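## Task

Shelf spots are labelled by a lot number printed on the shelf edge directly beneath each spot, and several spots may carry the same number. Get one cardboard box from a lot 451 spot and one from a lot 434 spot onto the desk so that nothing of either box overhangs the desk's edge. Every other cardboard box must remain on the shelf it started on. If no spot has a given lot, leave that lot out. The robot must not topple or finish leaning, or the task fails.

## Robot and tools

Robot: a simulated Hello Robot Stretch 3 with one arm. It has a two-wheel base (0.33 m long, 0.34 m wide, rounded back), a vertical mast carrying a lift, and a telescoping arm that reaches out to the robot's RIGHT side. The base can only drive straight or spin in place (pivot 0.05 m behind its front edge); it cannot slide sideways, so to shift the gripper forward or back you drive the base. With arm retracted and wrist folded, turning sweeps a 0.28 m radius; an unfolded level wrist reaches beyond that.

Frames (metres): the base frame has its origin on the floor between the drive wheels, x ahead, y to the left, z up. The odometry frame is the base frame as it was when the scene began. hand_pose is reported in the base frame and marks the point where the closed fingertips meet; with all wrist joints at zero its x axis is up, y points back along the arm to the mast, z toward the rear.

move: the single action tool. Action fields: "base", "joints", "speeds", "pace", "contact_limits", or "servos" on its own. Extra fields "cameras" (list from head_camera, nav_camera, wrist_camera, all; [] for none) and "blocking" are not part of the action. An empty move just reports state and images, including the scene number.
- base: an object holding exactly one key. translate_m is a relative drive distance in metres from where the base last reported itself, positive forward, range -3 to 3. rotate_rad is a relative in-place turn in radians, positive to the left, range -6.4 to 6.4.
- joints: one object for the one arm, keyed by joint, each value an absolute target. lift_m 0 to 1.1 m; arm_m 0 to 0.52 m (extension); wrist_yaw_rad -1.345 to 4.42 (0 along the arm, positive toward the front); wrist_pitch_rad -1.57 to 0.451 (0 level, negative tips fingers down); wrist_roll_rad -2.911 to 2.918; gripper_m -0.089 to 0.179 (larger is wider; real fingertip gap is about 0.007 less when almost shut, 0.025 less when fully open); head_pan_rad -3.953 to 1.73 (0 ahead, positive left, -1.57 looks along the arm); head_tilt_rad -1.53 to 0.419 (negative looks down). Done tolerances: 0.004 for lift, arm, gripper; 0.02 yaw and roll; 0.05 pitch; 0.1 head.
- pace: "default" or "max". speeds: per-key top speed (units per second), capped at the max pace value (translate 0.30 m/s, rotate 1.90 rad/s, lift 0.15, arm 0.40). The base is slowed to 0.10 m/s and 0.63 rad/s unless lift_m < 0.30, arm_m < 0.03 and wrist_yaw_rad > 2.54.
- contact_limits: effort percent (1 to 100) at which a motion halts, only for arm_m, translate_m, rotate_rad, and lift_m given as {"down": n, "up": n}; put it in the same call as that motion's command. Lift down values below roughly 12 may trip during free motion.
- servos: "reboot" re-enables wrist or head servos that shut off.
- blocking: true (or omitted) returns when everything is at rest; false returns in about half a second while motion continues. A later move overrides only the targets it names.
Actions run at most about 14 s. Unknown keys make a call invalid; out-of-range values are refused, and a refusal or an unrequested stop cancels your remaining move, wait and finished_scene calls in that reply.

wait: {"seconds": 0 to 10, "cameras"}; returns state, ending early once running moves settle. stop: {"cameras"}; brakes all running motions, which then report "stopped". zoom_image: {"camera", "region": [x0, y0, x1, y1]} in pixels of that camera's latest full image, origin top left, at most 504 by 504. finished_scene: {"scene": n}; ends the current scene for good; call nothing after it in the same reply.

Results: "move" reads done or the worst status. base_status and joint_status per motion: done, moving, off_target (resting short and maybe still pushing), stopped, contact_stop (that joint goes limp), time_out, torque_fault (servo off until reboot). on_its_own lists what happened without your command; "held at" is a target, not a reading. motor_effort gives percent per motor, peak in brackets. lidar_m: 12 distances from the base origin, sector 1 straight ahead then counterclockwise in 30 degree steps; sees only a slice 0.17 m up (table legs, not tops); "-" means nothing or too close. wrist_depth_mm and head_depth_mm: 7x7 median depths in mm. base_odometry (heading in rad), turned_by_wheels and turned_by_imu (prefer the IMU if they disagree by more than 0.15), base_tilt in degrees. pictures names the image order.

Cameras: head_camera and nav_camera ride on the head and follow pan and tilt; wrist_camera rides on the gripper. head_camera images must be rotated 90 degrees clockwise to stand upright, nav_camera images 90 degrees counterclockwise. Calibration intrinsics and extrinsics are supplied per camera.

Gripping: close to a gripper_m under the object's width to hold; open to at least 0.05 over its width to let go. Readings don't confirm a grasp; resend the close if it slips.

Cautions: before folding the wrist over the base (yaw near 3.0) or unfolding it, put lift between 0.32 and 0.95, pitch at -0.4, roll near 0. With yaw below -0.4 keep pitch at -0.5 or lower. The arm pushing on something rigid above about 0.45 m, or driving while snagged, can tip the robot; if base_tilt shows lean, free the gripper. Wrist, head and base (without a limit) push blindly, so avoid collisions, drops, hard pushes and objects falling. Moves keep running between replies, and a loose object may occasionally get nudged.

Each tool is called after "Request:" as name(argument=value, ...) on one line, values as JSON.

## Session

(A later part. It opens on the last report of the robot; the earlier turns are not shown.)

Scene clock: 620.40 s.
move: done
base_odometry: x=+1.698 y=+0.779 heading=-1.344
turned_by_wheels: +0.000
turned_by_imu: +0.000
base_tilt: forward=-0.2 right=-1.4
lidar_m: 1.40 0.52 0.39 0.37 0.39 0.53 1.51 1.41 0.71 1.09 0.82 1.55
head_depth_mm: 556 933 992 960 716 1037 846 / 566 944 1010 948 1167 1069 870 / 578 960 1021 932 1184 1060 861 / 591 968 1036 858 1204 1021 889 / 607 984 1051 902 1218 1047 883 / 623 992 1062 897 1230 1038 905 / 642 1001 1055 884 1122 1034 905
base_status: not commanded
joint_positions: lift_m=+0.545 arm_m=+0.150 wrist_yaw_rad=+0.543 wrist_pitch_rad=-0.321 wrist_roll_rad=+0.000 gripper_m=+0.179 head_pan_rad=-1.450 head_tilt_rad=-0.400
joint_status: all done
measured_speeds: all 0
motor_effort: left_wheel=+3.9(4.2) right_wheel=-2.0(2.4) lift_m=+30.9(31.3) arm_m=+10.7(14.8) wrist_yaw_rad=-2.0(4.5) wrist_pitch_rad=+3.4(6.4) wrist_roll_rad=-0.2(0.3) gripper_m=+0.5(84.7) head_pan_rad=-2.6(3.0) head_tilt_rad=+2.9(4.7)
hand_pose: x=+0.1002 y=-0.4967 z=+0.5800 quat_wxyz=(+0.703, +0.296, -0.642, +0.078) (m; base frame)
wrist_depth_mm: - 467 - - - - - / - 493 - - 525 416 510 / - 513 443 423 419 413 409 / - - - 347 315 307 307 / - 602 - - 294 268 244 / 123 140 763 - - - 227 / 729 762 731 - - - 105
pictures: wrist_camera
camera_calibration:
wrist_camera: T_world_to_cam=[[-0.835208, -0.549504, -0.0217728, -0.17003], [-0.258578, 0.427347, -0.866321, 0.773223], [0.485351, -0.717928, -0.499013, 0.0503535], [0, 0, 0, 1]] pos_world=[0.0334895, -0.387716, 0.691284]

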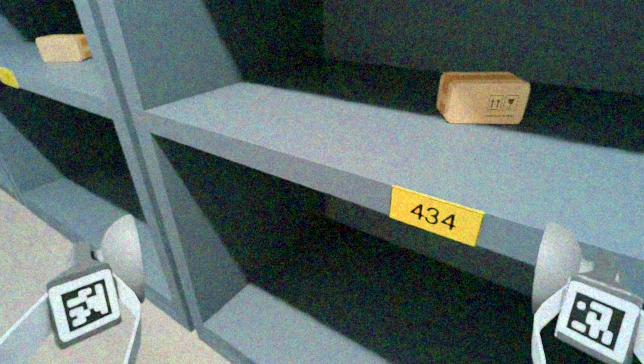

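Request:
move(base={"translate_m": 0.052}, joints={"wrist_yaw_rad": 0.35, "lift_m": 0.533}, pace="max")

Request:
move(joints={"arm_m": 0.35}, contact_limits={"arm_m": 40}, cameras=["wrist_camera"])

Scene clock: 661.97 s.
move: done
base_odometry: x=+1.710 y=+0.728 heading=-1.344
turned_by_wheels: +0.000
turned_by_imu: +0.000
base_tilt: forward=-0.3 right=-1.1
lidar_m: 1.39 0.52 0.38 0.37 0.39 0.53 1.50 1.46 0.74 1.09 0.79 1.54
head_depth_mm: 553 936 1001 958 716 1073 850 / 563 949 1008 947 1159 1068 866 / 577 961 1020 933 1183 1057 863 / 589 971 1038 787 1208 1010 886 / 605 982 1049 907 1215 1047 880 / 622 996 1065 898 1232 1042 906 / 642 944 981 884 1007 998 906
base_status: done
joint_positions: lift_m=+0.533 arm_m=+0.150 wrist_yaw_rad=+0.353 wrist_pitch_rad=-0.320 wrist_roll_rad=+0.000 gripper_m=+0.179 head_pan_rad=-1.450 head_tilt_rad=-0.400
joint_status: all done
measured_speeds: all 0
motor_effort: left_wheel=+4.6(11.6) right_wheel=+6.4(9.1) lift_m=+30.5(31.3) arm_m=-4.4(4.4) wrist_yaw_rad=-2.4(8.2) wrist_pitch_rad=+3.3(3.4) wrist_roll_rad=+0.1(0.3) gripper_m=+0.8(0.9) head_pan_rad=-2.5(2.7) head_tilt_rad=+2.8(3.8)
hand_pose: x=+0.0600 y=-0.5161 z=+0.5682 quat_wxyz=(+0.707, +0.234, -0.667, +0.011) (m; base frame)
wrist_depth_mm: 390 470 - - - - - / 410 480 - 541 425 482 515 / 440 396 391 389 387 386 380 / - 488 344 311 286 284 283 / - 144 - - 279 256 235 / - 126 796 - - - - / 731 677 - - - - 105
pictures: none

Scene clock: 664.67 s.
move: done
base_odometry: x=+1.710 y=+0.728 heading=-1.344
turned_by_wheels: +0.000
turned_by_imu: +0.000
base_tilt: forward=-0.3 right=-1.2
lidar_m: 1.40 0.52 0.39 0.37 0.39 0.53 1.51 1.45 0.74 1.08 0.79 1.54
head_depth_mm: 553 937 998 956 717 1076 848 / 566 947 1010 948 1163 1068 805 / 577 957 1020 935 1185 1061 611 / 592 968 1035 789 1198 1013 825 / 607 984 1045 909 1224 1045 881 / 622 996 1064 897 1229 1040 909 / 639 947 981 885 1008 1002 904
base_status: not commanded
joint_positions: lift_m=+0.533 arm_m=+0.350 wrist_yaw_rad=+0.353 wrist_pitch_rad=-0.320 wrist_roll_rad=+0.000 gripper_m=+0.179 head_pan_rad=-1.450 head_tilt_rad=-0.400
joint_status: all done
measured_speeds: all 0
motor_effort: left_wheel=+4.7(5.1) right_wheel=+6.7(7.3) lift_m=+28.5(31.2) arm_m=+12.8(15.7) wrist_yaw_rad=-3.2(5.0) wrist_pitch_rad=+3.2(3.4) wrist_roll_rad=+0.0(0.4) gripper_m=+0.6(1.3) head_pan_rad=-1.3(2.4) head_tilt_rad=+2.7(3.6)
contact_limits: arm_m 40 (drawing in: default 31, maximum 55; extending or still: default 40, maximum 69)
hand_pose: x=+0.0600 y=-0.7161 z=+0.5682 quat_wxyz=(+0.707, +0.234, -0.667, +0.011) (m; base frame)
wrist_depth_mm: 391 467 - - - - - / 396 482 497 490 - - - / 387 397 390 363 257 379 377 / 293 291 288 278 266 282 282 / 233 222 230 230 228 225 224 / 123 144 191 189 189 188 187 / 157 163 163 167 161 156 107
pictures: wrist_camera
camera_calibration:
wrist_camera: T_world_to_cam=[[-0.923884, -0.382053, -0.0217502, -0.199209], [-0.173015, 0.467731, -0.866772, 0.870376], [0.341326, -0.797034, -0.49823, -0.141903], [0, 0, 0, 1]] pos_world=[0.0149767, -0.596312, 0.679384]

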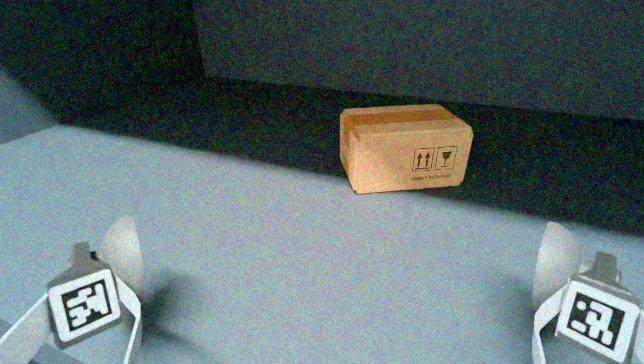

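Request:
move(joints={"arm_m": 0.495}, contact_limits={"arm_m": 40}, cameras=["wrist_camera"])

Request:
move(joints={"gripper_m": 0.05}, cameras=["wrist_camera"])

Scene clock: 681.47 s.
move: done
base_odometry: x=+1.710 y=+0.728 heading=-1.344
turned_by_wheels: +0.000
turned_by_imu: +0.000
base_tilt: forward=-0.2 right=-1.2
lidar_m: 1.40 0.52 0.38 0.37 0.39 0.53 1.51 1.46 0.74 1.09 0.79 1.54
head_depth_mm: 554 939 999 962 715 1072 851 / 566 947 1012 947 1161 1066 670 / 578 957 1022 934 1183 829 815 / 591 968 1035 789 1203 986 858 / 606 980 1049 911 1216 1050 883 / 623 992 1065 896 1227 1039 906 / 641 942 980 885 1007 1002 905
base_status: not commanded
joint_positions: lift_m=+0.533 arm_m=+0.495 wrist_yaw_rad=+0.353 wrist_pitch_rad=-0.320 wrist_roll_rad=+0.000 gripper_m=+0.179 head_pan_rad=-1.450 head_tilt_rad=-0.400
joint_status: all done
measured_speeds: all 0
motor_effort: left_wheel=+4.9(5.2) right_wheel=+6.8(7.0) lift_m=+24.1(27.1) arm_m=+13.2(15.6) wrist_yaw_rad=-4.1(4.5) wrist_pitch_rad=+3.3(3.4) wrist_roll_rad=-0.1(0.3) gripper_m=+0.7(1.1) head_pan_rad=-1.5(2.5) head_tilt_rad=+2.4(2.7)
contact_limits: arm_m 40 (drawing in: default 31, maximum 55; extending or still: default 40, maximum 69)
hand_pose: x=+0.0600 y=-0.8611 z=+0.5682 quat_wxyz=(+0.707, +0.234, -0.667, +0.011) (m; base frame)
wrist_depth_mm: 388 443 - - - - - / 390 458 - - - - - / 381 394 390 360 351 - - / 294 291 289 288 283 284 281 / 232 220 212 143 148 225 224 / 123 177 177 137 145 187 186 / 154 163 157 152 156 156 107
pictures: wrist_camera
camera_calibration:
wrist_camera: T_world_to_cam=[[-0.923884, -0.382053, -0.0217502, -0.254607], [-0.173015, 0.467731, -0.866772, 0.938197], [0.341326, -0.797034, -0.49823, -0.257473], [0, 0, 0, 1]] pos_world=[0.0149767, -0.741312, 0.679384]

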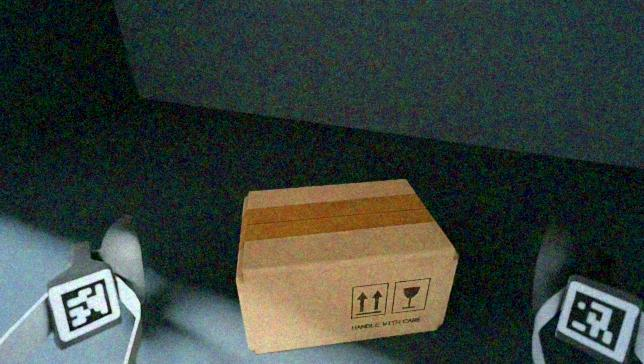

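Scene clock: 683.30 s.
move: done
base_odometry: x=+1.710 y=+0.728 heading=-1.344
turned_by_wheels: +0.000
turned_by_imu: +0.000
base_tilt: forward=-0.3 right=-1.3
lidar_m: 1.39 0.52 0.38 0.37 0.39 0.53 1.50 1.45 0.74 1.09 0.79 1.54
head_depth_mm: 554 930 1000 958 717 1074 847 / 566 950 1011 948 1159 1067 671 / 578 959 1023 936 1182 831 814 / 591 972 1037 792 1197 996 863 / 605 983 1046 910 1224 1045 885 / 624 996 1067 899 1224 1042 907 / 641 946 982 888 1006 1004 905
base_status: not commanded
joint_positions: lift_m=+0.533 arm_m=+0.495 wrist_yaw_rad=+0.351 wrist_pitch_rad=-0.319 wrist_roll_rad=+0.000 gripper_m=+0.051 head_pan_rad=-1.450 head_tilt_rad=-0.400
joint_status: all done
measured_speeds: all 0
motor_effort: left_wheel=+4.4(5.1) right_wheel=+6.4(7.3) lift_m=+23.4(24.6) arm_m=+12.5(13.9) wrist_yaw_rad=-0.9(3.9) wrist_pitch_rad=+3.2(3.4) wrist_roll_rad=+0.0(0.3) gripper_m=-14.8(88.4) head_pan_rad=-1.8(2.2) head_tilt_rad=+1.9(2.3)
contact_limits: arm_m 40 (drawing in: default 31, maximum 55; extending or still: default 40, maximum 69)
hand_pose: x=+0.0596 y=-0.8613 z=+0.5684 quat_wxyz=(+0.707, +0.233, -0.667, +0.011) (m; base frame)
wrist_depth_mm: 390 441 - - - - - / 391 463 - - - - - / 384 392 390 363 359 - - / 294 290 289 287 285 284 281 / 232 232 150 148 148 226 223 / 192 191 133 141 144 181 186 / 168 123 153 154 157 152 165
pictures: wrist_camera
camera_calibration:
wrist_camera: T_world_to_cam=[[-0.924611, -0.380291, -0.021747, -0.253514], [-0.171886, 0.467497, -0.867123, 0.938256], [0.339926, -0.798013, -0.49762, -0.258605], [0, 0, 0, 1]] pos_world=[0.0147783, -0.741412, 0.679383]

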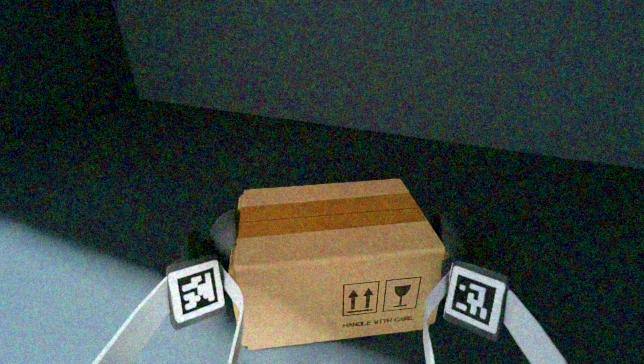

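Request:
move(joints={"gripper_m": 0.04})

Request:
move(joints={"lift_m": 0.585}, cameras=["wrist_camera"])

Request:
move(joints={"arm_m": 0.02}, speeds={"arm_m": 0.25}, cameras=["wrist_camera"])

Scene clock: 688.57 s.
move: done
base_odometry: x=+1.710 y=+0.728 heading=-1.344
turned_by_wheels: +0.000
turned_by_imu: +0.000
base_tilt: forward=-0.3 right=-1.1
lidar_m: 1.40 0.52 0.38 0.37 0.39 0.53 1.51 1.45 0.74 1.09 0.79 1.54
head_depth_mm: 554 934 994 965 718 1077 846 / 566 948 1008 943 1162 1071 670 / 578 959 1025 936 1185 834 818 / 592 974 1034 788 1200 994 862 / 605 983 1051 908 1212 1045 884 / 623 995 1068 897 1219 1040 906 / 642 944 980 886 1006 1000 904
base_status: not commanded
joint_positions: lift_m=+0.533 arm_m=+0.495 wrist_yaw_rad=+0.351 wrist_pitch_rad=-0.319 wrist_roll_rad=+0.000 gripper_m=+0.041 head_pan_rad=-1.450 head_tilt_rad=-0.400
joint_status: all done
measured_speeds: all 0
motor_effort: left_wheel=+4.5(5.0) right_wheel=+6.5(6.9) lift_m=+24.3(24.3) arm_m=+9.6(10.3) wrist_yaw_rad=-1.3(2.1) wrist_pitch_rad=+3.2(3.2) wrist_roll_rad=+0.1(0.3) gripper_m=-18.1(62.5) head_pan_rad=-1.7(1.9) head_tilt_rad=+0.7(1.2)
contact_limits: arm_m 40 (drawing in: default 31, maximum 55; extending or still: default 40, maximum 69)
hand_pose: x=+0.0596 y=-0.8614 z=+0.5684 quat_wxyz=(+0.707, +0.233, -0.667, +0.011) (m; base frame)
wrist_depth_mm: 390 441 - - - - - / 394 461 - - - - - / 385 394 391 362 356 - - / 293 291 289 287 285 283 281 / 232 231 150 148 148 226 223 / 191 191 133 139 142 187 187 / 164 93 153 153 157 152 164
pictures: none

Scene clock: 689.87 s.
move: done
base_odometry: x=+1.710 y=+0.728 heading=-1.344
turned_by_wheels: +0.000
turned_by_imu: +0.000
base_tilt: forward=-0.3 right=-1.2
lidar_m: 1.39 0.52 0.38 0.37 0.39 0.53 1.51 1.45 0.74 1.09 0.79 1.54
head_depth_mm: 555 936 998 961 717 1069 845 / 566 946 1007 947 1163 994 597 / 578 957 1024 937 1180 728 844 / 591 967 1041 787 1202 972 886 / 606 982 1048 912 1215 1050 885 / 625 996 1061 894 1226 1042 903 / 641 941 985 884 1008 1000 906
base_status: not commanded
joint_positions: lift_m=+0.585 arm_m=+0.495 wrist_yaw_rad=+0.351 wrist_pitch_rad=-0.323 wrist_roll_rad=+0.000 gripper_m=+0.041 head_pan_rad=-1.450 head_tilt_rad=-0.400
joint_status: all done
measured_speeds: all 0
motor_effort: left_wheel=+4.7(5.1) right_wheel=+6.3(7.4) lift_m=+31.7(34.1) arm_m=+8.5(9.7) wrist_yaw_rad=-1.4(3.1) wrist_pitch_rad=+3.9(3.9) wrist_roll_rad=+0.2(0.4) gripper_m=-17.6(18.4) head_pan_rad=-1.1(1.7) head_tilt_rad=+1.1(1.3)
contact_limits: arm_m 40 (drawing in: default 31, maximum 55; extending or still: default 40, maximum 69)
hand_pose: x=+0.0594 y=-0.8610 z=+0.6196 quat_wxyz=(+0.707, +0.234, -0.667, +0.010) (m; base frame)
wrist_depth_mm: 388 440 - - - - - / 393 461 - - - - - / 411 472 461 - - - - / 395 392 390 387 345 346 - / 313 312 150 149 149 304 303 / 260 259 133 139 141 244 253 / 228 208 208 158 207 124 216
pictures: wrist_camera
camera_calibration:
wrist_camera: T_world_to_cam=[[-0.924658, -0.380169, -0.0218764, -0.252204], [-0.172879, 0.47028, -0.865419, 0.983924], [0.339294, -0.796434, -0.500572, -0.229542], [0, 0, 0, 1]] pos_world=[0.0147797, -0.741415, 0.731086]

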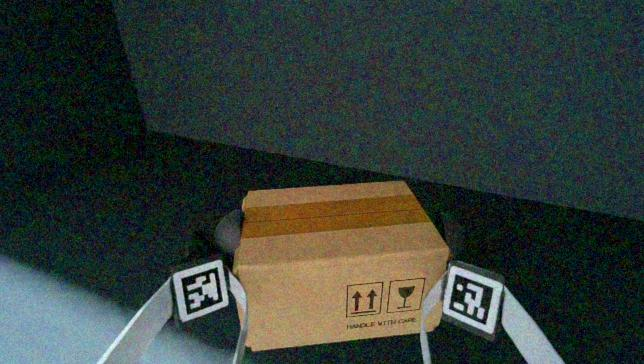

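Scene clock: 693.83 s.
move: done
base_odometry: x=+1.710 y=+0.728 heading=-1.344
turned_by_wheels: +0.000
turned_by_imu: +0.000
base_tilt: forward=-0.3 right=-1.3
lidar_m: 1.40 0.52 0.38 0.37 0.39 0.53 1.51 1.45 0.74 1.09 0.78 1.54
head_depth_mm: 551 936 996 960 717 1075 851 / 565 951 1011 947 1164 1064 868 / 576 961 1021 934 1179 1065 866 / 591 973 1039 790 1204 1051 889 / 606 984 1049 909 1214 1055 885 / 620 999 1063 897 1225 1039 904 / 639 946 982 888 1007 1000 901
base_status: not commanded
joint_positions: lift_m=+0.585 arm_m=+0.020 wrist_yaw_rad=+0.351 wrist_pitch_rad=-0.323 wrist_roll_rad=+0.000 gripper_m=+0.041 head_pan_rad=-1.450 head_tilt_rad=-0.400
joint_status: all done
measured_speeds: all 0
motor_effort: left_wheel=+4.9(5.1) right_wheel=+5.9(7.0) lift_m=+29.4(31.3) arm_m=-13.4(14.2) wrist_yaw_rad=-1.4(3.0) wrist_pitch_rad=+3.8(4.0) wrist_roll_rad=+0.0(0.4) gripper_m=-18.0(18.6) head_pan_rad=-0.8(1.9) head_tilt_rad=-0.4(1.6)
hand_pose: x=+0.0594 y=-0.3860 z=+0.6194 quat_wxyz=(+0.707, +0.234, -0.667, +0.010) (m; base frame)
wrist_depth_mm: - 492 - - - - - / 806 515 - - - - - / - 579 521 489 494 490 475 / - - - 447 409 390 383 / - - 150 148 148 - 355 / 962 - 133 139 141 - - / 844 780 154 153 157 107 -
pictures: wrist_camera
camera_calibration:
wrist_camera: T_world_to_cam=[[-0.924649, -0.380192, -0.0218596, -0.0716439], [-0.173075, 0.470671, -0.865167, 0.760378], [0.339218, -0.796192, -0.501007, 0.149098], [0, 0, 0, 1]] pos_world=[0.0147799, -0.266416, 0.730987]

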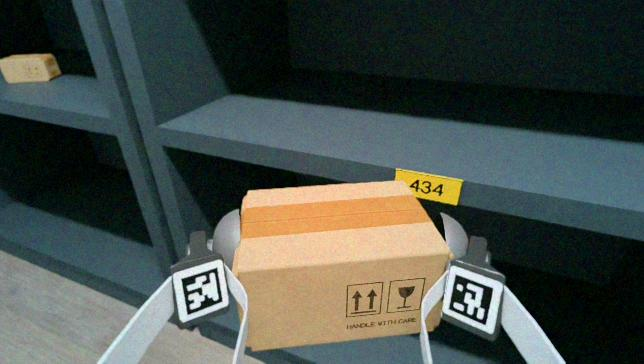

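Request:
move(base={"translate_m": -1.0}, joints={"lift_m": 0.84, "wrist_yaw_rad": 0.0}, pace="max")

Request:
move(base={"translate_m": -0.98}, pace="max", cameras=["wrist_camera"])

Scene clock: 728.27 s.
move: done
base_odometry: x=+1.485 y=+1.702 heading=-1.344
turned_by_wheels: +0.000
turned_by_imu: +0.000
base_tilt: forward=-0.3 right=-1.3
lidar_m: 1.43 0.53 0.39 0.38 0.40 0.55 1.37 1.43 0.70 1.08 0.81 1.54
head_depth_mm: 554 927 985 959 718 1034 847 / 566 939 1000 948 712 1071 484 / 579 952 1014 933 1166 1058 451 / 592 967 1027 808 1188 1053 479 / 606 973 1039 908 1209 1047 882 / 625 987 1056 896 1214 1040 907 / 643 990 1054 885 1131 1033 906
base_status: done
joint_positions: lift_m=+0.840 arm_m=+0.020 wrist_yaw_rad=+0.002 wrist_pitch_rad=-0.324 wrist_roll_rad=+0.000 gripper_m=+0.041 head_pan_rad=-1.450 head_tilt_rad=-0.400
joint_status: all done
measured_speeds: all 0
motor_effort: left_wheel=-1.0(10.5) right_wheel=-11.0(14.6) lift_m=+24.1(34.6) arm_m=-4.8(11.2) wrist_yaw_rad=-2.8(11.0) wrist_pitch_rad=+3.9(4.1) wrist_roll_rad=-0.1(0.4) gripper_m=-17.8(18.5) head_pan_rad=+0.2(1.4) head_tilt_rad=-2.2(3.1)
hand_pose: x=-0.0210 y=-0.4002 z=+0.8744 quat_wxyz=(+0.698, +0.115, -0.697, -0.113) (m; base frame)
wrist_depth_mm: - - - - - 311 - / - - - - - - - / - - - - - - - / - - - 179 179 - - / - - 150 149 148 673 - / - - 133 139 142 125 - / - 100 148 153 160 107 -
pictures: none

Scene clock: 739.03 s.
move: done
base_odometry: x=+1.264 y=+2.657 heading=-1.343
turned_by_wheels: +0.000
turned_by_imu: +0.000
base_tilt: forward=-0.3 right=-1.2
lidar_m: 1.47 0.55 0.40 0.39 0.41 0.41 0.40 0.42 0.57 1.62 0.88 0.89
head_depth_mm: 2024 1874 1741 1644 1540 1461 1335 / 2796 2949 3079 2984 2320 1803 483 / 2796 2992 3224 3329 2420 1781 451 / 2876 3035 3203 3406 2414 1769 479 / 2887 3075 3260 3417 2389 1760 1406 / 2933 3097 3281 3398 2364 1767 1403 / 3008 3158 3268 3449 2350 1680 1368
base_status: done
joint_positions: lift_m=+0.840 arm_m=+0.020 wrist_yaw_rad=+0.002 wrist_pitch_rad=-0.324 wrist_roll_rad=+0.000 gripper_m=+0.041 head_pan_rad=-1.450 head_tilt_rad=-0.400
joint_status: not commanded
measured_speeds: all 0
motor_effort: left_wheel=-1.1(10.5) right_wheel=-10.4(14.1) lift_m=+24.8(25.7) arm_m=+1.6(4.8) wrist_yaw_rad=-1.8(4.2) wrist_pitch_rad=+3.8(4.1) wrist_roll_rad=-0.3(0.4) gripper_m=-18.1(18.4) head_pan_rad=+0.6(1.1) head_tilt_rad=-3.5(5.0)
hand_pose: x=-0.0210 y=-0.4002 z=+0.8744 quat_wxyz=(+0.698, +0.115, -0.697, -0.113) (m; base frame)
wrist_depth_mm: - - - - - - 524 / - - - - - - 519 / - - - - - - 518 / - - - - - - 514 / - - 150 149 148 - 516 / - - 133 139 142 - 507 / - - 155 158 - 118 512
pictures: wrist_camera
camera_calibration:
wrist_camera: T_world_to_cam=[[-0.998912, -0.0412102, -0.0218263, -0.0117821], [-0.00179533, 0.501679, -0.865052, 0.989699], [0.0465988, -0.864072, -0.501207, 0.259578], [0, 0, 0, 1]] pos_world=[-0.0220884, -0.272703, 0.985987]

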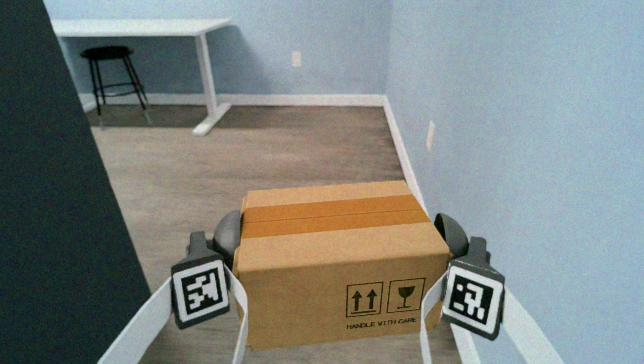

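Request:
move(base={"rotate_rad": 1.592}, pace="max")

Scene clock: 753.60 s.
move: done
base_odometry: x=+1.264 y=+2.657 heading=+0.248
turned_by_wheels: +1.592
turned_by_imu: +1.567
base_tilt: forward=-0.4 right=-1.2
lidar_m: 0.39 0.41 0.41 0.40 0.41 0.58 1.67 0.88 0.90 1.43 0.54 0.40
head_depth_mm: 3516 3002 3107 2737 2420 1810 1431 / 3628 3780 - 3810 2437 1793 473 / 3631 3854 - 3799 2430 1793 451 / 2489 2729 3074 3243 2418 1767 480 / 1401 1491 1603 1723 1853 1703 1400 / 990 1028 1070 1129 1185 1252 1289 / 761 784 810 841 872 906 940
base_status: done
joint_positions: lift_m=+0.840 arm_m=+0.020 wrist_yaw_rad=+0.002 wrist_pitch_rad=-0.324 wrist_roll_rad=+0.000 gripper_m=+0.041 head_pan_rad=-1.450 head_tilt_rad=-0.400
joint_status: not commanded
measured_speeds: all 0
motor_effort: left_wheel=-8.6(13.6) right_wheel=+7.8(13.3) lift_m=+25.5(26.4) arm_m=-2.3(4.4) wrist_yaw_rad=-1.6(3.5) wrist_pitch_rad=+3.9(4.0) wrist_roll_rad=-0.4(0.4) gripper_m=-17.8(18.4) head_pan_rad=+0.8(1.5) head_tilt_rad=-4.1(4.5)
hand_pose: x=-0.0211 y=-0.4002 z=+0.8744 quat_wxyz=(+0.698, +0.115, -0.697, -0.114) (m; base frame)
wrist_depth_mm: 491 - - - - - - / 489 - - - - - - / 495 - - - - - - / 497 - - - - - - / 476 - 150 149 148 - - / 480 - 133 139 142 - - / 465 - 154 157 - - -
pictures: none

Request:
move(base={"translate_m": -1.0}, pace="max")

Request:
move(base={"translate_m": -0.97}, pace="max", cameras=["wrist_camera"])

Scene clock: 778.73 s.
move: done
base_odometry: x=+0.295 y=+2.411 heading=+0.248
turned_by_wheels: +0.000
turned_by_imu: +0.000
base_tilt: forward=-0.3 right=-1.3
lidar_m: 1.38 0.58 0.43 0.41 0.43 0.60 1.73 2.15 2.94 0.60 0.63 1.43
head_depth_mm: 489 3674 - 3794 2476 1810 1429 / 481 511 545 587 652 1674 482 / 487 518 552 593 637 691 452 / 494 524 561 602 647 702 480 / 500 530 569 610 660 716 782 / 506 539 575 619 670 730 801 / 513 546 586 630 681 745 818
base_status: done
joint_positions: lift_m=+0.840 arm_m=+0.020 wrist_yaw_rad=+0.002 wrist_pitch_rad=-0.324 wrist_roll_rad=+0.000 gripper_m=+0.041 head_pan_rad=-1.450 head_tilt_rad=-0.400
joint_status: not commanded
measured_speeds: all 0
motor_effort: left_wheel=-8.5(12.6) right_wheel=-2.0(11.7) lift_m=+27.1(27.6) arm_m=-10.0(13.2) wrist_yaw_rad=-2.6(3.7) wrist_pitch_rad=+3.8(4.1) wrist_roll_rad=+0.0(0.4) gripper_m=-17.8(18.5) head_pan_rad=+1.4(2.3) head_tilt_rad=-2.8(4.2)
hand_pose: x=-0.0211 y=-0.4002 z=+0.8744 quat_wxyz=(+0.698, +0.115, -0.697, -0.114) (m; base frame)
wrist_depth_mm: - 309 307 303 313 - - / - - - - - - - / - - - - - - - / - - - 179 - - - / - - 150 149 148 - - / - - 133 139 142 - - / - - 145 153 - - -
pictures: none

Scene clock: 789.40 s.
move: done
base_odometry: x=-0.645 y=+2.173 heading=+0.248
turned_by_wheels: +0.000
turned_by_imu: +0.000
base_tilt: forward=-0.2 right=-1.1
lidar_m: 1.57 0.60 0.44 0.43 0.45 0.62 1.41 1.37 1.37 3.21 1.23 1.06
head_depth_mm: 3517 3716 - 3684 2462 1799 1431 / 3542 3749 - 3836 2445 1800 483 / 3591 3808 - 3806 2428 1775 452 / 3666 3810 - 3795 2424 1779 480 / 3700 3389 3619 3433 2397 1769 1403 / 2416 2353 2454 2580 2357 1748 1393 / 1750 1800 1849 1907 1990 1735 1385
base_status: done
joint_positions: lift_m=+0.840 arm_m=+0.020 wrist_yaw_rad=+0.002 wrist_pitch_rad=-0.324 wrist_roll_rad=+0.000 gripper_m=+0.041 head_pan_rad=-1.450 head_tilt_rad=-0.400
joint_status: not commanded
measured_speeds: all 0
motor_effort: left_wheel=-7.2(12.4) right_wheel=-2.4(11.4) lift_m=+27.5(28.4) arm_m=-6.1(9.8) wrist_yaw_rad=-1.3(3.9) wrist_pitch_rad=+3.9(4.1) wrist_roll_rad=-0.1(0.3) gripper_m=-17.8(18.3) head_pan_rad=+2.4(3.0) head_tilt_rad=-2.1(3.9)
hand_pose: x=-0.0211 y=-0.4002 z=+0.8744 quat_wxyz=(+0.698, +0.115, -0.697, -0.114) (m; base frame)
wrist_depth_mm: - - - - - - - / - - - - - - - / - - - - - - - / - - - - - - - / - - 150 149 148 - - / - - 133 139 142 - - / - - 155 158 - - -
pictures: wrist_camera
camera_calibration:
wrist_camera: T_world_to_cam=[[-0.998931, -0.0407128, -0.0218935, -0.0115803], [-0.00148803, 0.501692, -0.865045, 0.989703], [0.0462022, -0.864088, -0.501216, 0.259574], [0, 0, 0, 1]] pos_world=[-0.0220881, -0.272703, 0.985987]

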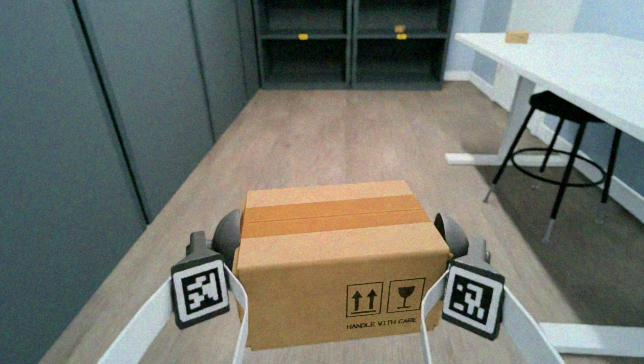

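Request:
move(base={"rotate_rad": -1.612}, joints={"head_pan_rad": -1.57, "head_tilt_rad": -0.5}, pace="max")

Request:
move(base={"translate_m": 1.26}, pace="max", cameras=["wrist_camera", "head_camera"])

Scene clock: 803.77 s.
move: done
base_odometry: x=-0.645 y=+2.173 heading=-1.364
turned_by_wheels: -1.612
turned_by_imu: -1.587
base_tilt: forward=-0.3 right=-1.2
lidar_m: 3.54 1.26 1.06 1.75 0.62 0.45 0.43 0.44 0.60 1.40 1.40 1.37
head_depth_mm: 1143 1170 1148 1129 1112 1099 1090 / 1166 1263 1372 1491 1585 1497 1350 / 1164 1262 1365 1506 1661 1567 464 / 1165 1251 1365 1504 1677 509 310 / 1156 1251 1371 1498 1667 1591 1297 / 1155 1250 1368 1497 1647 1579 1292 / 1157 1253 1358 1489 1657 1576 1286
base_status: done
joint_positions: lift_m=+0.840 arm_m=+0.020 wrist_yaw_rad=+0.002 wrist_pitch_rad=-0.324 wrist_roll_rad=+0.000 gripper_m=+0.041 head_pan_rad=-1.570 head_tilt_rad=-0.501
joint_status: all done
measured_speeds: all 0
motor_effort: left_wheel=+7.6(11.8) right_wheel=-9.1(14.1) lift_m=+28.5(28.8) arm_m=-12.4(13.3) wrist_yaw_rad=-2.3(3.4) wrist_pitch_rad=+3.8(4.1) wrist_roll_rad=+0.0(0.3) gripper_m=-18.2(18.2) head_pan_rad=-3.4(3.9) head_tilt_rad=-1.8(5.0)
hand_pose: x=-0.0211 y=-0.4002 z=+0.8744 quat_wxyz=(+0.698, +0.115, -0.697, -0.114) (m; base frame)
wrist_depth_mm: - - - - - - 543 / - - - - - - 540 / - - - - - - 545 / - - - - - - 539 / - - 150 149 148 - 535 / - - 133 139 142 - 532 / - - 155 158 - 107 533
pictures: none

Scene clock: 817.33 s.
move: done
base_odometry: x=-0.386 y=+0.940 heading=-1.364
turned_by_wheels: +0.000
turned_by_imu: +0.000
base_tilt: forward=-0.2 right=-1.3
lidar_m: 2.60 1.28 0.94 0.89 0.93 1.74 1.68 1.74 0.97 0.96 0.90 1.35
head_depth_mm: 1156 1252 1361 1488 994 1478 1359 / 1159 1256 1364 1426 949 1465 1390 / 1148 1246 1354 1348 942 754 463 / 1147 1241 1350 1327 932 509 309 / 1151 1244 1349 1316 925 768 1290 / 1142 1236 1347 1305 922 1222 1272 / 1142 1225 1337 1284 912 1184 1282
base_status: done
joint_positions: lift_m=+0.840 arm_m=+0.020 wrist_yaw_rad=+0.002 wrist_pitch_rad=-0.324 wrist_roll_rad=+0.000 gripper_m=+0.041 head_pan_rad=-1.570 head_tilt_rad=-0.500
joint_status: not commanded
measured_speeds: all 0
motor_effort: left_wheel=+5.6(13.1) right_wheel=+2.4(10.5) lift_m=+29.4(29.8) arm_m=-9.7(13.5) wrist_yaw_rad=-1.5(3.3) wrist_pitch_rad=+3.9(4.1) wrist_roll_rad=+0.0(0.4) gripper_m=-17.8(18.6) head_pan_rad=-3.2(3.8) head_tilt_rad=+4.8(5.4)
hand_pose: x=-0.0211 y=-0.4002 z=+0.8744 quat_wxyz=(+0.698, +0.115, -0.697, -0.114) (m; base frame)
wrist_depth_mm: - - - - - - - / - - - - - - - / - - - - - - - / - - - 179 178 - - / - - 150 149 148 - - / - - 133 140 142 - - / - - 156 158 - - -
pictures: head_camera (sideways), wrist_camera
camera_calibration:
head_camera: T_world_to_cam=[[-0.0466208, 0.432241, -0.900552, 1.18761], [0.997505, -0.027705, -0.0649376, 0.0780453], [-0.0530185, -0.901333, -0.429871, 0.515369], [0, 0, 0, 1]] pos_world=[0.00484088, -0.046653, 1.29612]
wrist_camera: T_world_to_cam=[[-0.998931, -0.0407128, -0.0218935, -0.0115803], [-0.00148803, 0.501692, -0.865045, 0.989703], [0.0462022, -0.864088, -0.501216, 0.259574], [0, 0, 0, 1]] pos_world=[-0.0220881, -0.272703, 0.985987]

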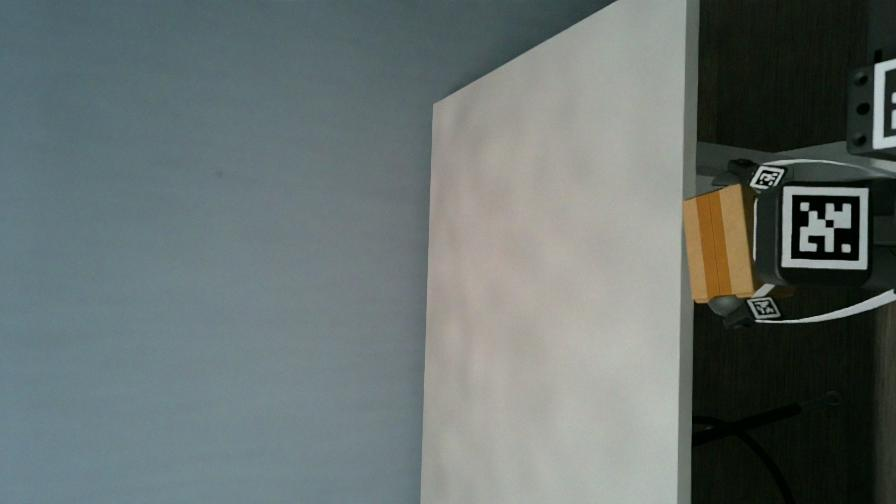

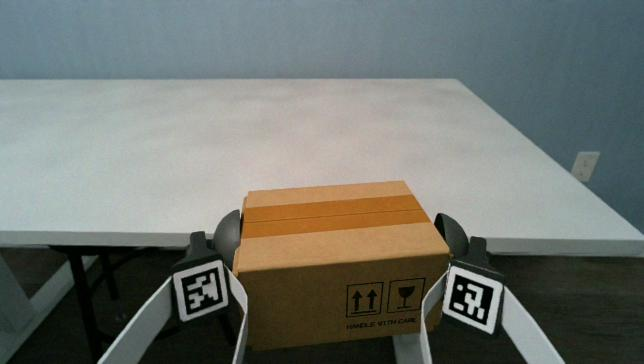

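Request:
move(joints={"arm_m": 0.43}, speeds={"arm_m": 0.25})

Request:
move(joints={"lift_m": 0.735})

Request:
move(joints={"lift_m": 0.719}, speeds={"lift_m": 0.025}, contact_limits={"lift_m": {"down": 14}}, cameras=["wrist_camera"])

Scene clock: 830.70 s.
move: done
base_odometry: x=-0.386 y=+0.940 heading=-1.364
turned_by_wheels: +0.000
turned_by_imu: +0.000
base_tilt: forward=-0.2 right=-1.1
lidar_m: 2.60 1.28 0.94 0.89 0.93 1.74 1.68 1.74 0.97 0.96 0.91 1.35
head_depth_mm: 1158 1250 1369 1488 993 315 - / 1153 1246 1361 1429 416 337 1321 / 1149 1245 1354 595 867 1261 1282 / 1143 1237 1351 847 856 1459 1302 / 1151 1245 1346 1318 924 1448 1295 / 1141 1239 1345 1304 915 1225 1279 / 1140 1241 1348 1291 910 1184 1278
base_status: not commanded
joint_positions: lift_m=+0.840 arm_m=+0.430 wrist_yaw_rad=+0.002 wrist_pitch_rad=-0.324 wrist_roll_rad=+0.000 gripper_m=+0.041 head_pan_rad=-1.570 head_tilt_rad=-0.500
joint_status: all done
measured_speeds: all 0
motor_effort: left_wheel=+5.7(6.2) right_wheel=+3.0(3.6) lift_m=+29.6(30.3) arm_m=+12.5(15.3) wrist_yaw_rad=-2.2(3.5) wrist_pitch_rad=+3.9(4.1) wrist_roll_rad=-0.1(0.3) gripper_m=-18.0(18.1) head_pan_rad=-2.4(3.7) head_tilt_rad=+3.4(4.9)
hand_pose: x=-0.0211 y=-0.8102 z=+0.8744 quat_wxyz=(+0.698, +0.115, -0.697, -0.114) (m; base frame)
wrist_depth_mm: - - - - - - - / - - - - - - - / - - - - - - - / - - - 179 178 - - / - - 150 149 148 - - / - - 133 139 142 - - / - - 146 153 157 107 -
pictures: none

Scene clock: 832.50 s.
move: done
base_odometry: x=-0.386 y=+0.940 heading=-1.364
turned_by_wheels: +0.000
turned_by_imu: +0.000
base_tilt: forward=-0.3 right=-1.1
lidar_m: 2.59 1.28 0.94 0.89 0.93 1.74 1.68 1.73 0.97 0.97 0.90 1.35
head_depth_mm: 1163 1251 1365 1498 995 1479 1324 / 1157 1242 1363 1435 943 437 363 / 1153 1247 1361 1345 612 799 1280 / 1150 1242 1354 1328 638 1453 1297 / 1146 1240 1348 1313 926 1443 1305 / 1148 1238 1338 1296 919 1223 1278 / 1145 1231 1339 1290 908 1186 1287
base_status: not commanded
joint_positions: lift_m=+0.735 arm_m=+0.430 wrist_yaw_rad=+0.002 wrist_pitch_rad=-0.324 wrist_roll_rad=+0.000 gripper_m=+0.041 head_pan_rad=-1.570 head_tilt_rad=-0.500
joint_status: all done
measured_speeds: all 0
motor_effort: left_wheel=+5.6(6.1) right_wheel=+2.6(3.8) lift_m=+23.6(29.2) arm_m=+10.5(13.2) wrist_yaw_rad=-2.0(3.6) wrist_pitch_rad=+4.0(4.0) wrist_roll_rad=-0.1(0.3) gripper_m=-17.7(18.2) head_pan_rad=-2.1(3.2) head_tilt_rad=+3.3(4.7)
hand_pose: x=-0.0211 y=-0.8102 z=+0.7694 quat_wxyz=(+0.698, +0.115, -0.697, -0.114) (m; base frame)
wrist_depth_mm: - - - - - - - / - - - - - - - / - - - - - - - / - - - 180 178 - - / - - 150 149 148 - - / - - 134 139 142 - - / - - 145 153 157 107 -
pictures: none

Scene clock: 833.57 s.
move: done
base_odometry: x=-0.386 y=+0.940 heading=-1.364
turned_by_wheels: +0.000
turned_by_imu: +0.000
base_tilt: forward=-0.4 right=-1.2
lidar_m: 2.59 1.28 0.94 0.89 0.93 1.75 1.68 1.74 0.97 0.97 0.90 1.35
head_depth_mm: 1155 1248 1365 1490 992 1482 1329 / 1157 1250 1354 1428 950 490 379 / 1151 1242 1355 1352 624 772 1273 / 1150 1242 1350 1334 646 1458 1298 / 1142 1235 1346 1316 923 1455 1301 / 1144 1233 1346 1305 915 1221 1276 / 1140 1239 1344 1289 912 1188 1288
base_status: not commanded
joint_positions: lift_m=+0.719 arm_m=+0.430 wrist_yaw_rad=+0.002 wrist_pitch_rad=-0.316 wrist_roll_rad=+0.000 gripper_m=+0.041 head_pan_rad=-1.570 head_tilt_rad=-0.500
joint_status: all done
measured_speeds: all 0
motor_effort: left_wheel=+5.8(6.3) right_wheel=+2.5(3.5) lift_m=+24.6(25.7) arm_m=+10.0(11.2) wrist_yaw_rad=-2.7(3.5) wrist_pitch_rad=+2.5(4.0) wrist_roll_rad=-0.1(0.3) gripper_m=-17.3(18.1) head_pan_rad=-2.8(3.0) head_tilt_rad=+3.2(4.0)
contact_limits: lift_m down 14 (down: maximum 72; up: maximum 65)
hand_pose: x=-0.0211 y=-0.8110 z=+0.7551 quat_wxyz=(+0.699, +0.112, -0.698, -0.111) (m; base frame)
wrist_depth_mm: - - - - - - - / - - - - - - - / - - - - - - - / - - - 178 178 - - / - - 149 143 148 - - / - - 133 139 142 - - / - - 146 153 157 107 -
pictures: wrist_camera
camera_calibration:
wrist_camera: T_world_to_cam=[[-0.998926, -0.0409622, -0.0216387, -0.0312948], [-0.00149321, 0.495319, -0.86871, 1.09023], [0.0463023, -0.867745, -0.494848, -0.162952], [0, 0, 0, 1]] pos_world=[-0.0220882, -0.682694, 0.86578]

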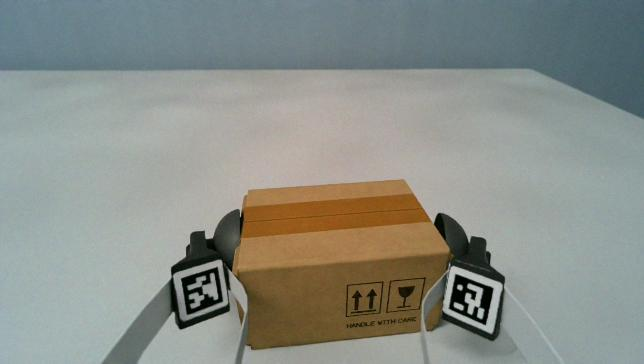

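Contact made (pitch effort dropped). Release and retract.

Request:
move(joints={"gripper_m": 0.179})

Request:
move(joints={"arm_m": 0.05}, speeds={"arm_m": 0.25}, cameras=["head_camera", "wrist_camera"])

Scene clock: 840.03 s.
move: done
base_odometry: x=-0.386 y=+0.940 heading=-1.364
turned_by_wheels: +0.000
turned_by_imu: +0.000
base_tilt: forward=-0.3 right=-1.1
lidar_m: 2.60 1.29 0.93 0.89 0.92 1.75 1.68 1.73 0.97 0.97 0.91 1.35
head_depth_mm: 1156 1250 1361 1498 999 1477 1318 / 1155 1246 1358 1431 949 489 379 / 1154 1238 1351 1354 622 771 1270 / 1149 1248 1355 1333 643 1458 1306 / 1140 1242 1349 1314 890 1452 1304 / 1145 1230 1346 1304 918 1219 1276 / 1144 1235 1343 1287 909 1190 1276
base_status: not commanded
joint_positions: lift_m=+0.719 arm_m=+0.430 wrist_yaw_rad=-0.001 wrist_pitch_rad=-0.316 wrist_roll_rad=+0.000 gripper_m=+0.179 head_pan_rad=-1.570 head_tilt_rad=-0.500
joint_status: all done
measured_speeds: all 0
motor_effort: left_wheel=+5.4(5.9) right_wheel=+2.7(3.8) lift_m=+29.6(30.8) arm_m=+4.3(6.2) wrist_yaw_rad=-0.7(2.7) wrist_pitch_rad=+2.5(2.6) wrist_roll_rad=+0.0(0.3) gripper_m=+0.4(83.9) head_pan_rad=-1.3(2.2) head_tilt_rad=+3.1(3.8)
contact_limits: lift_m down 14 (down: maximum 72; up: maximum 65)
hand_pose: x=-0.0217 y=-0.8111 z=+0.7552 quat_wxyz=(+0.699, +0.111, -0.698, -0.112) (m; base frame)
wrist_depth_mm: - - - - - - - / - - - - - - - / - - - - - - - / - - - 178 177 - - / - 142 149 143 147 - - / - 126 137 141 146 - - / - - 149 153 159 - 105
pictures: none

Scene clock: 843.60 s.
move: done
base_odometry: x=-0.386 y=+0.940 heading=-1.364
turned_by_wheels: +0.000
turned_by_imu: +0.000
base_tilt: forward=-0.1 right=-1.2
lidar_m: 2.60 1.28 0.94 0.90 0.92 1.75 1.68 1.73 0.98 0.97 0.90 1.35
head_depth_mm: 1155 1251 1366 1491 997 1485 1322 / 1157 1243 1360 1432 950 1471 1313 / 1151 1247 1354 1346 944 1253 1247 / 1149 1243 1361 1327 892 1460 1309 / 1142 1237 1353 1316 927 1449 1264 / 1147 1231 1349 1302 916 1227 1264 / 1143 1235 1344 1289 915 1186 1284
base_status: not commanded
joint_positions: lift_m=+0.719 arm_m=+0.050 wrist_yaw_rad=-0.001 wrist_pitch_rad=-0.316 wrist_roll_rad=+0.000 gripper_m=+0.179 head_pan_rad=-1.570 head_tilt_rad=-0.500
joint_status: all done
measured_speeds: all 0
motor_effort: left_wheel=+5.5(5.8) right_wheel=+3.2(3.7) lift_m=+26.4(29.4) arm_m=-12.3(14.4) wrist_yaw_rad=+1.3(1.8) wrist_pitch_rad=+2.5(2.6) wrist_roll_rad=-0.3(0.3) gripper_m=+1.0(1.1) head_pan_rad=-0.8(2.0) head_tilt_rad=+2.4(4.4)
contact_limits: lift_m down 14 (down: maximum 72; up: maximum 65)
hand_pose: x=-0.0217 y=-0.4310 z=+0.7552 quat_wxyz=(+0.699, +0.111, -0.698, -0.112) (m; base frame)
wrist_depth_mm: - - - - - - - / - - - 477 - - - / - - - - - - - / - - - - - - - / - - - - - - - / 123 144 - - - - - / 926 930 970 963 967 953 105
pictures: head_camera (sideways), wrist_camera
camera_calibration:
head_camera: T_world_to_cam=[[-0.0465364, 0.432207, -0.900573, 1.18764], [0.997498, -0.0279223, -0.0649455, 0.0780457], [-0.053216, -0.901342, -0.429826, 0.515312], [0, 0, 0, 1]] pos_world=[0.00484057, -0.0466533, 1.29612]
wrist_camera: T_world_to_cam=[[-0.999022, -0.0385981, -0.0215581, -0.015383], [-0.000369268, 0.494892, -0.868955, 0.902116], [0.0442089, -0.868097, -0.494422, 0.166282], [0, 0, 0, 1]] pos_world=[-0.022386, -0.302695, 0.86578]

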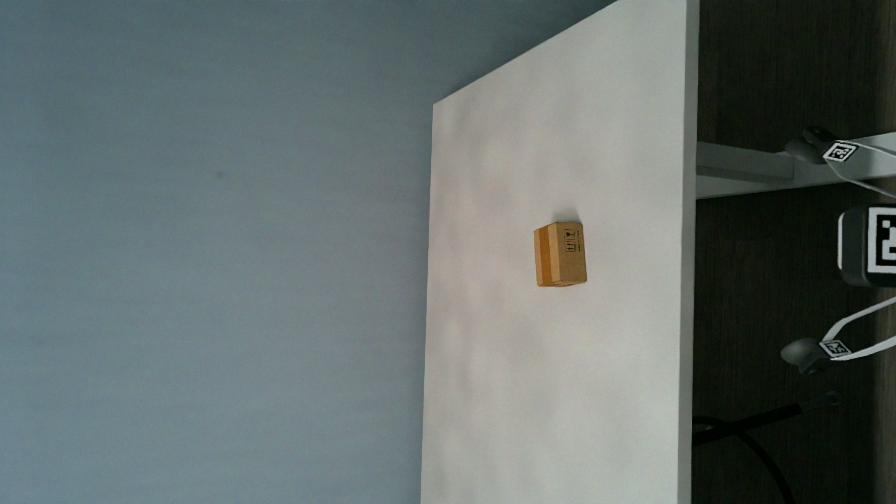

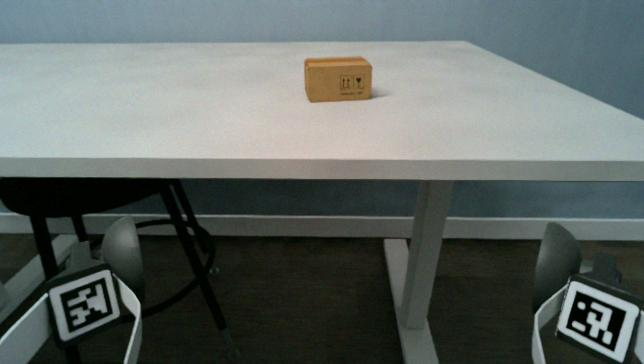

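Request:
finished_scene(scene=2)

The scene is finished: the task was done.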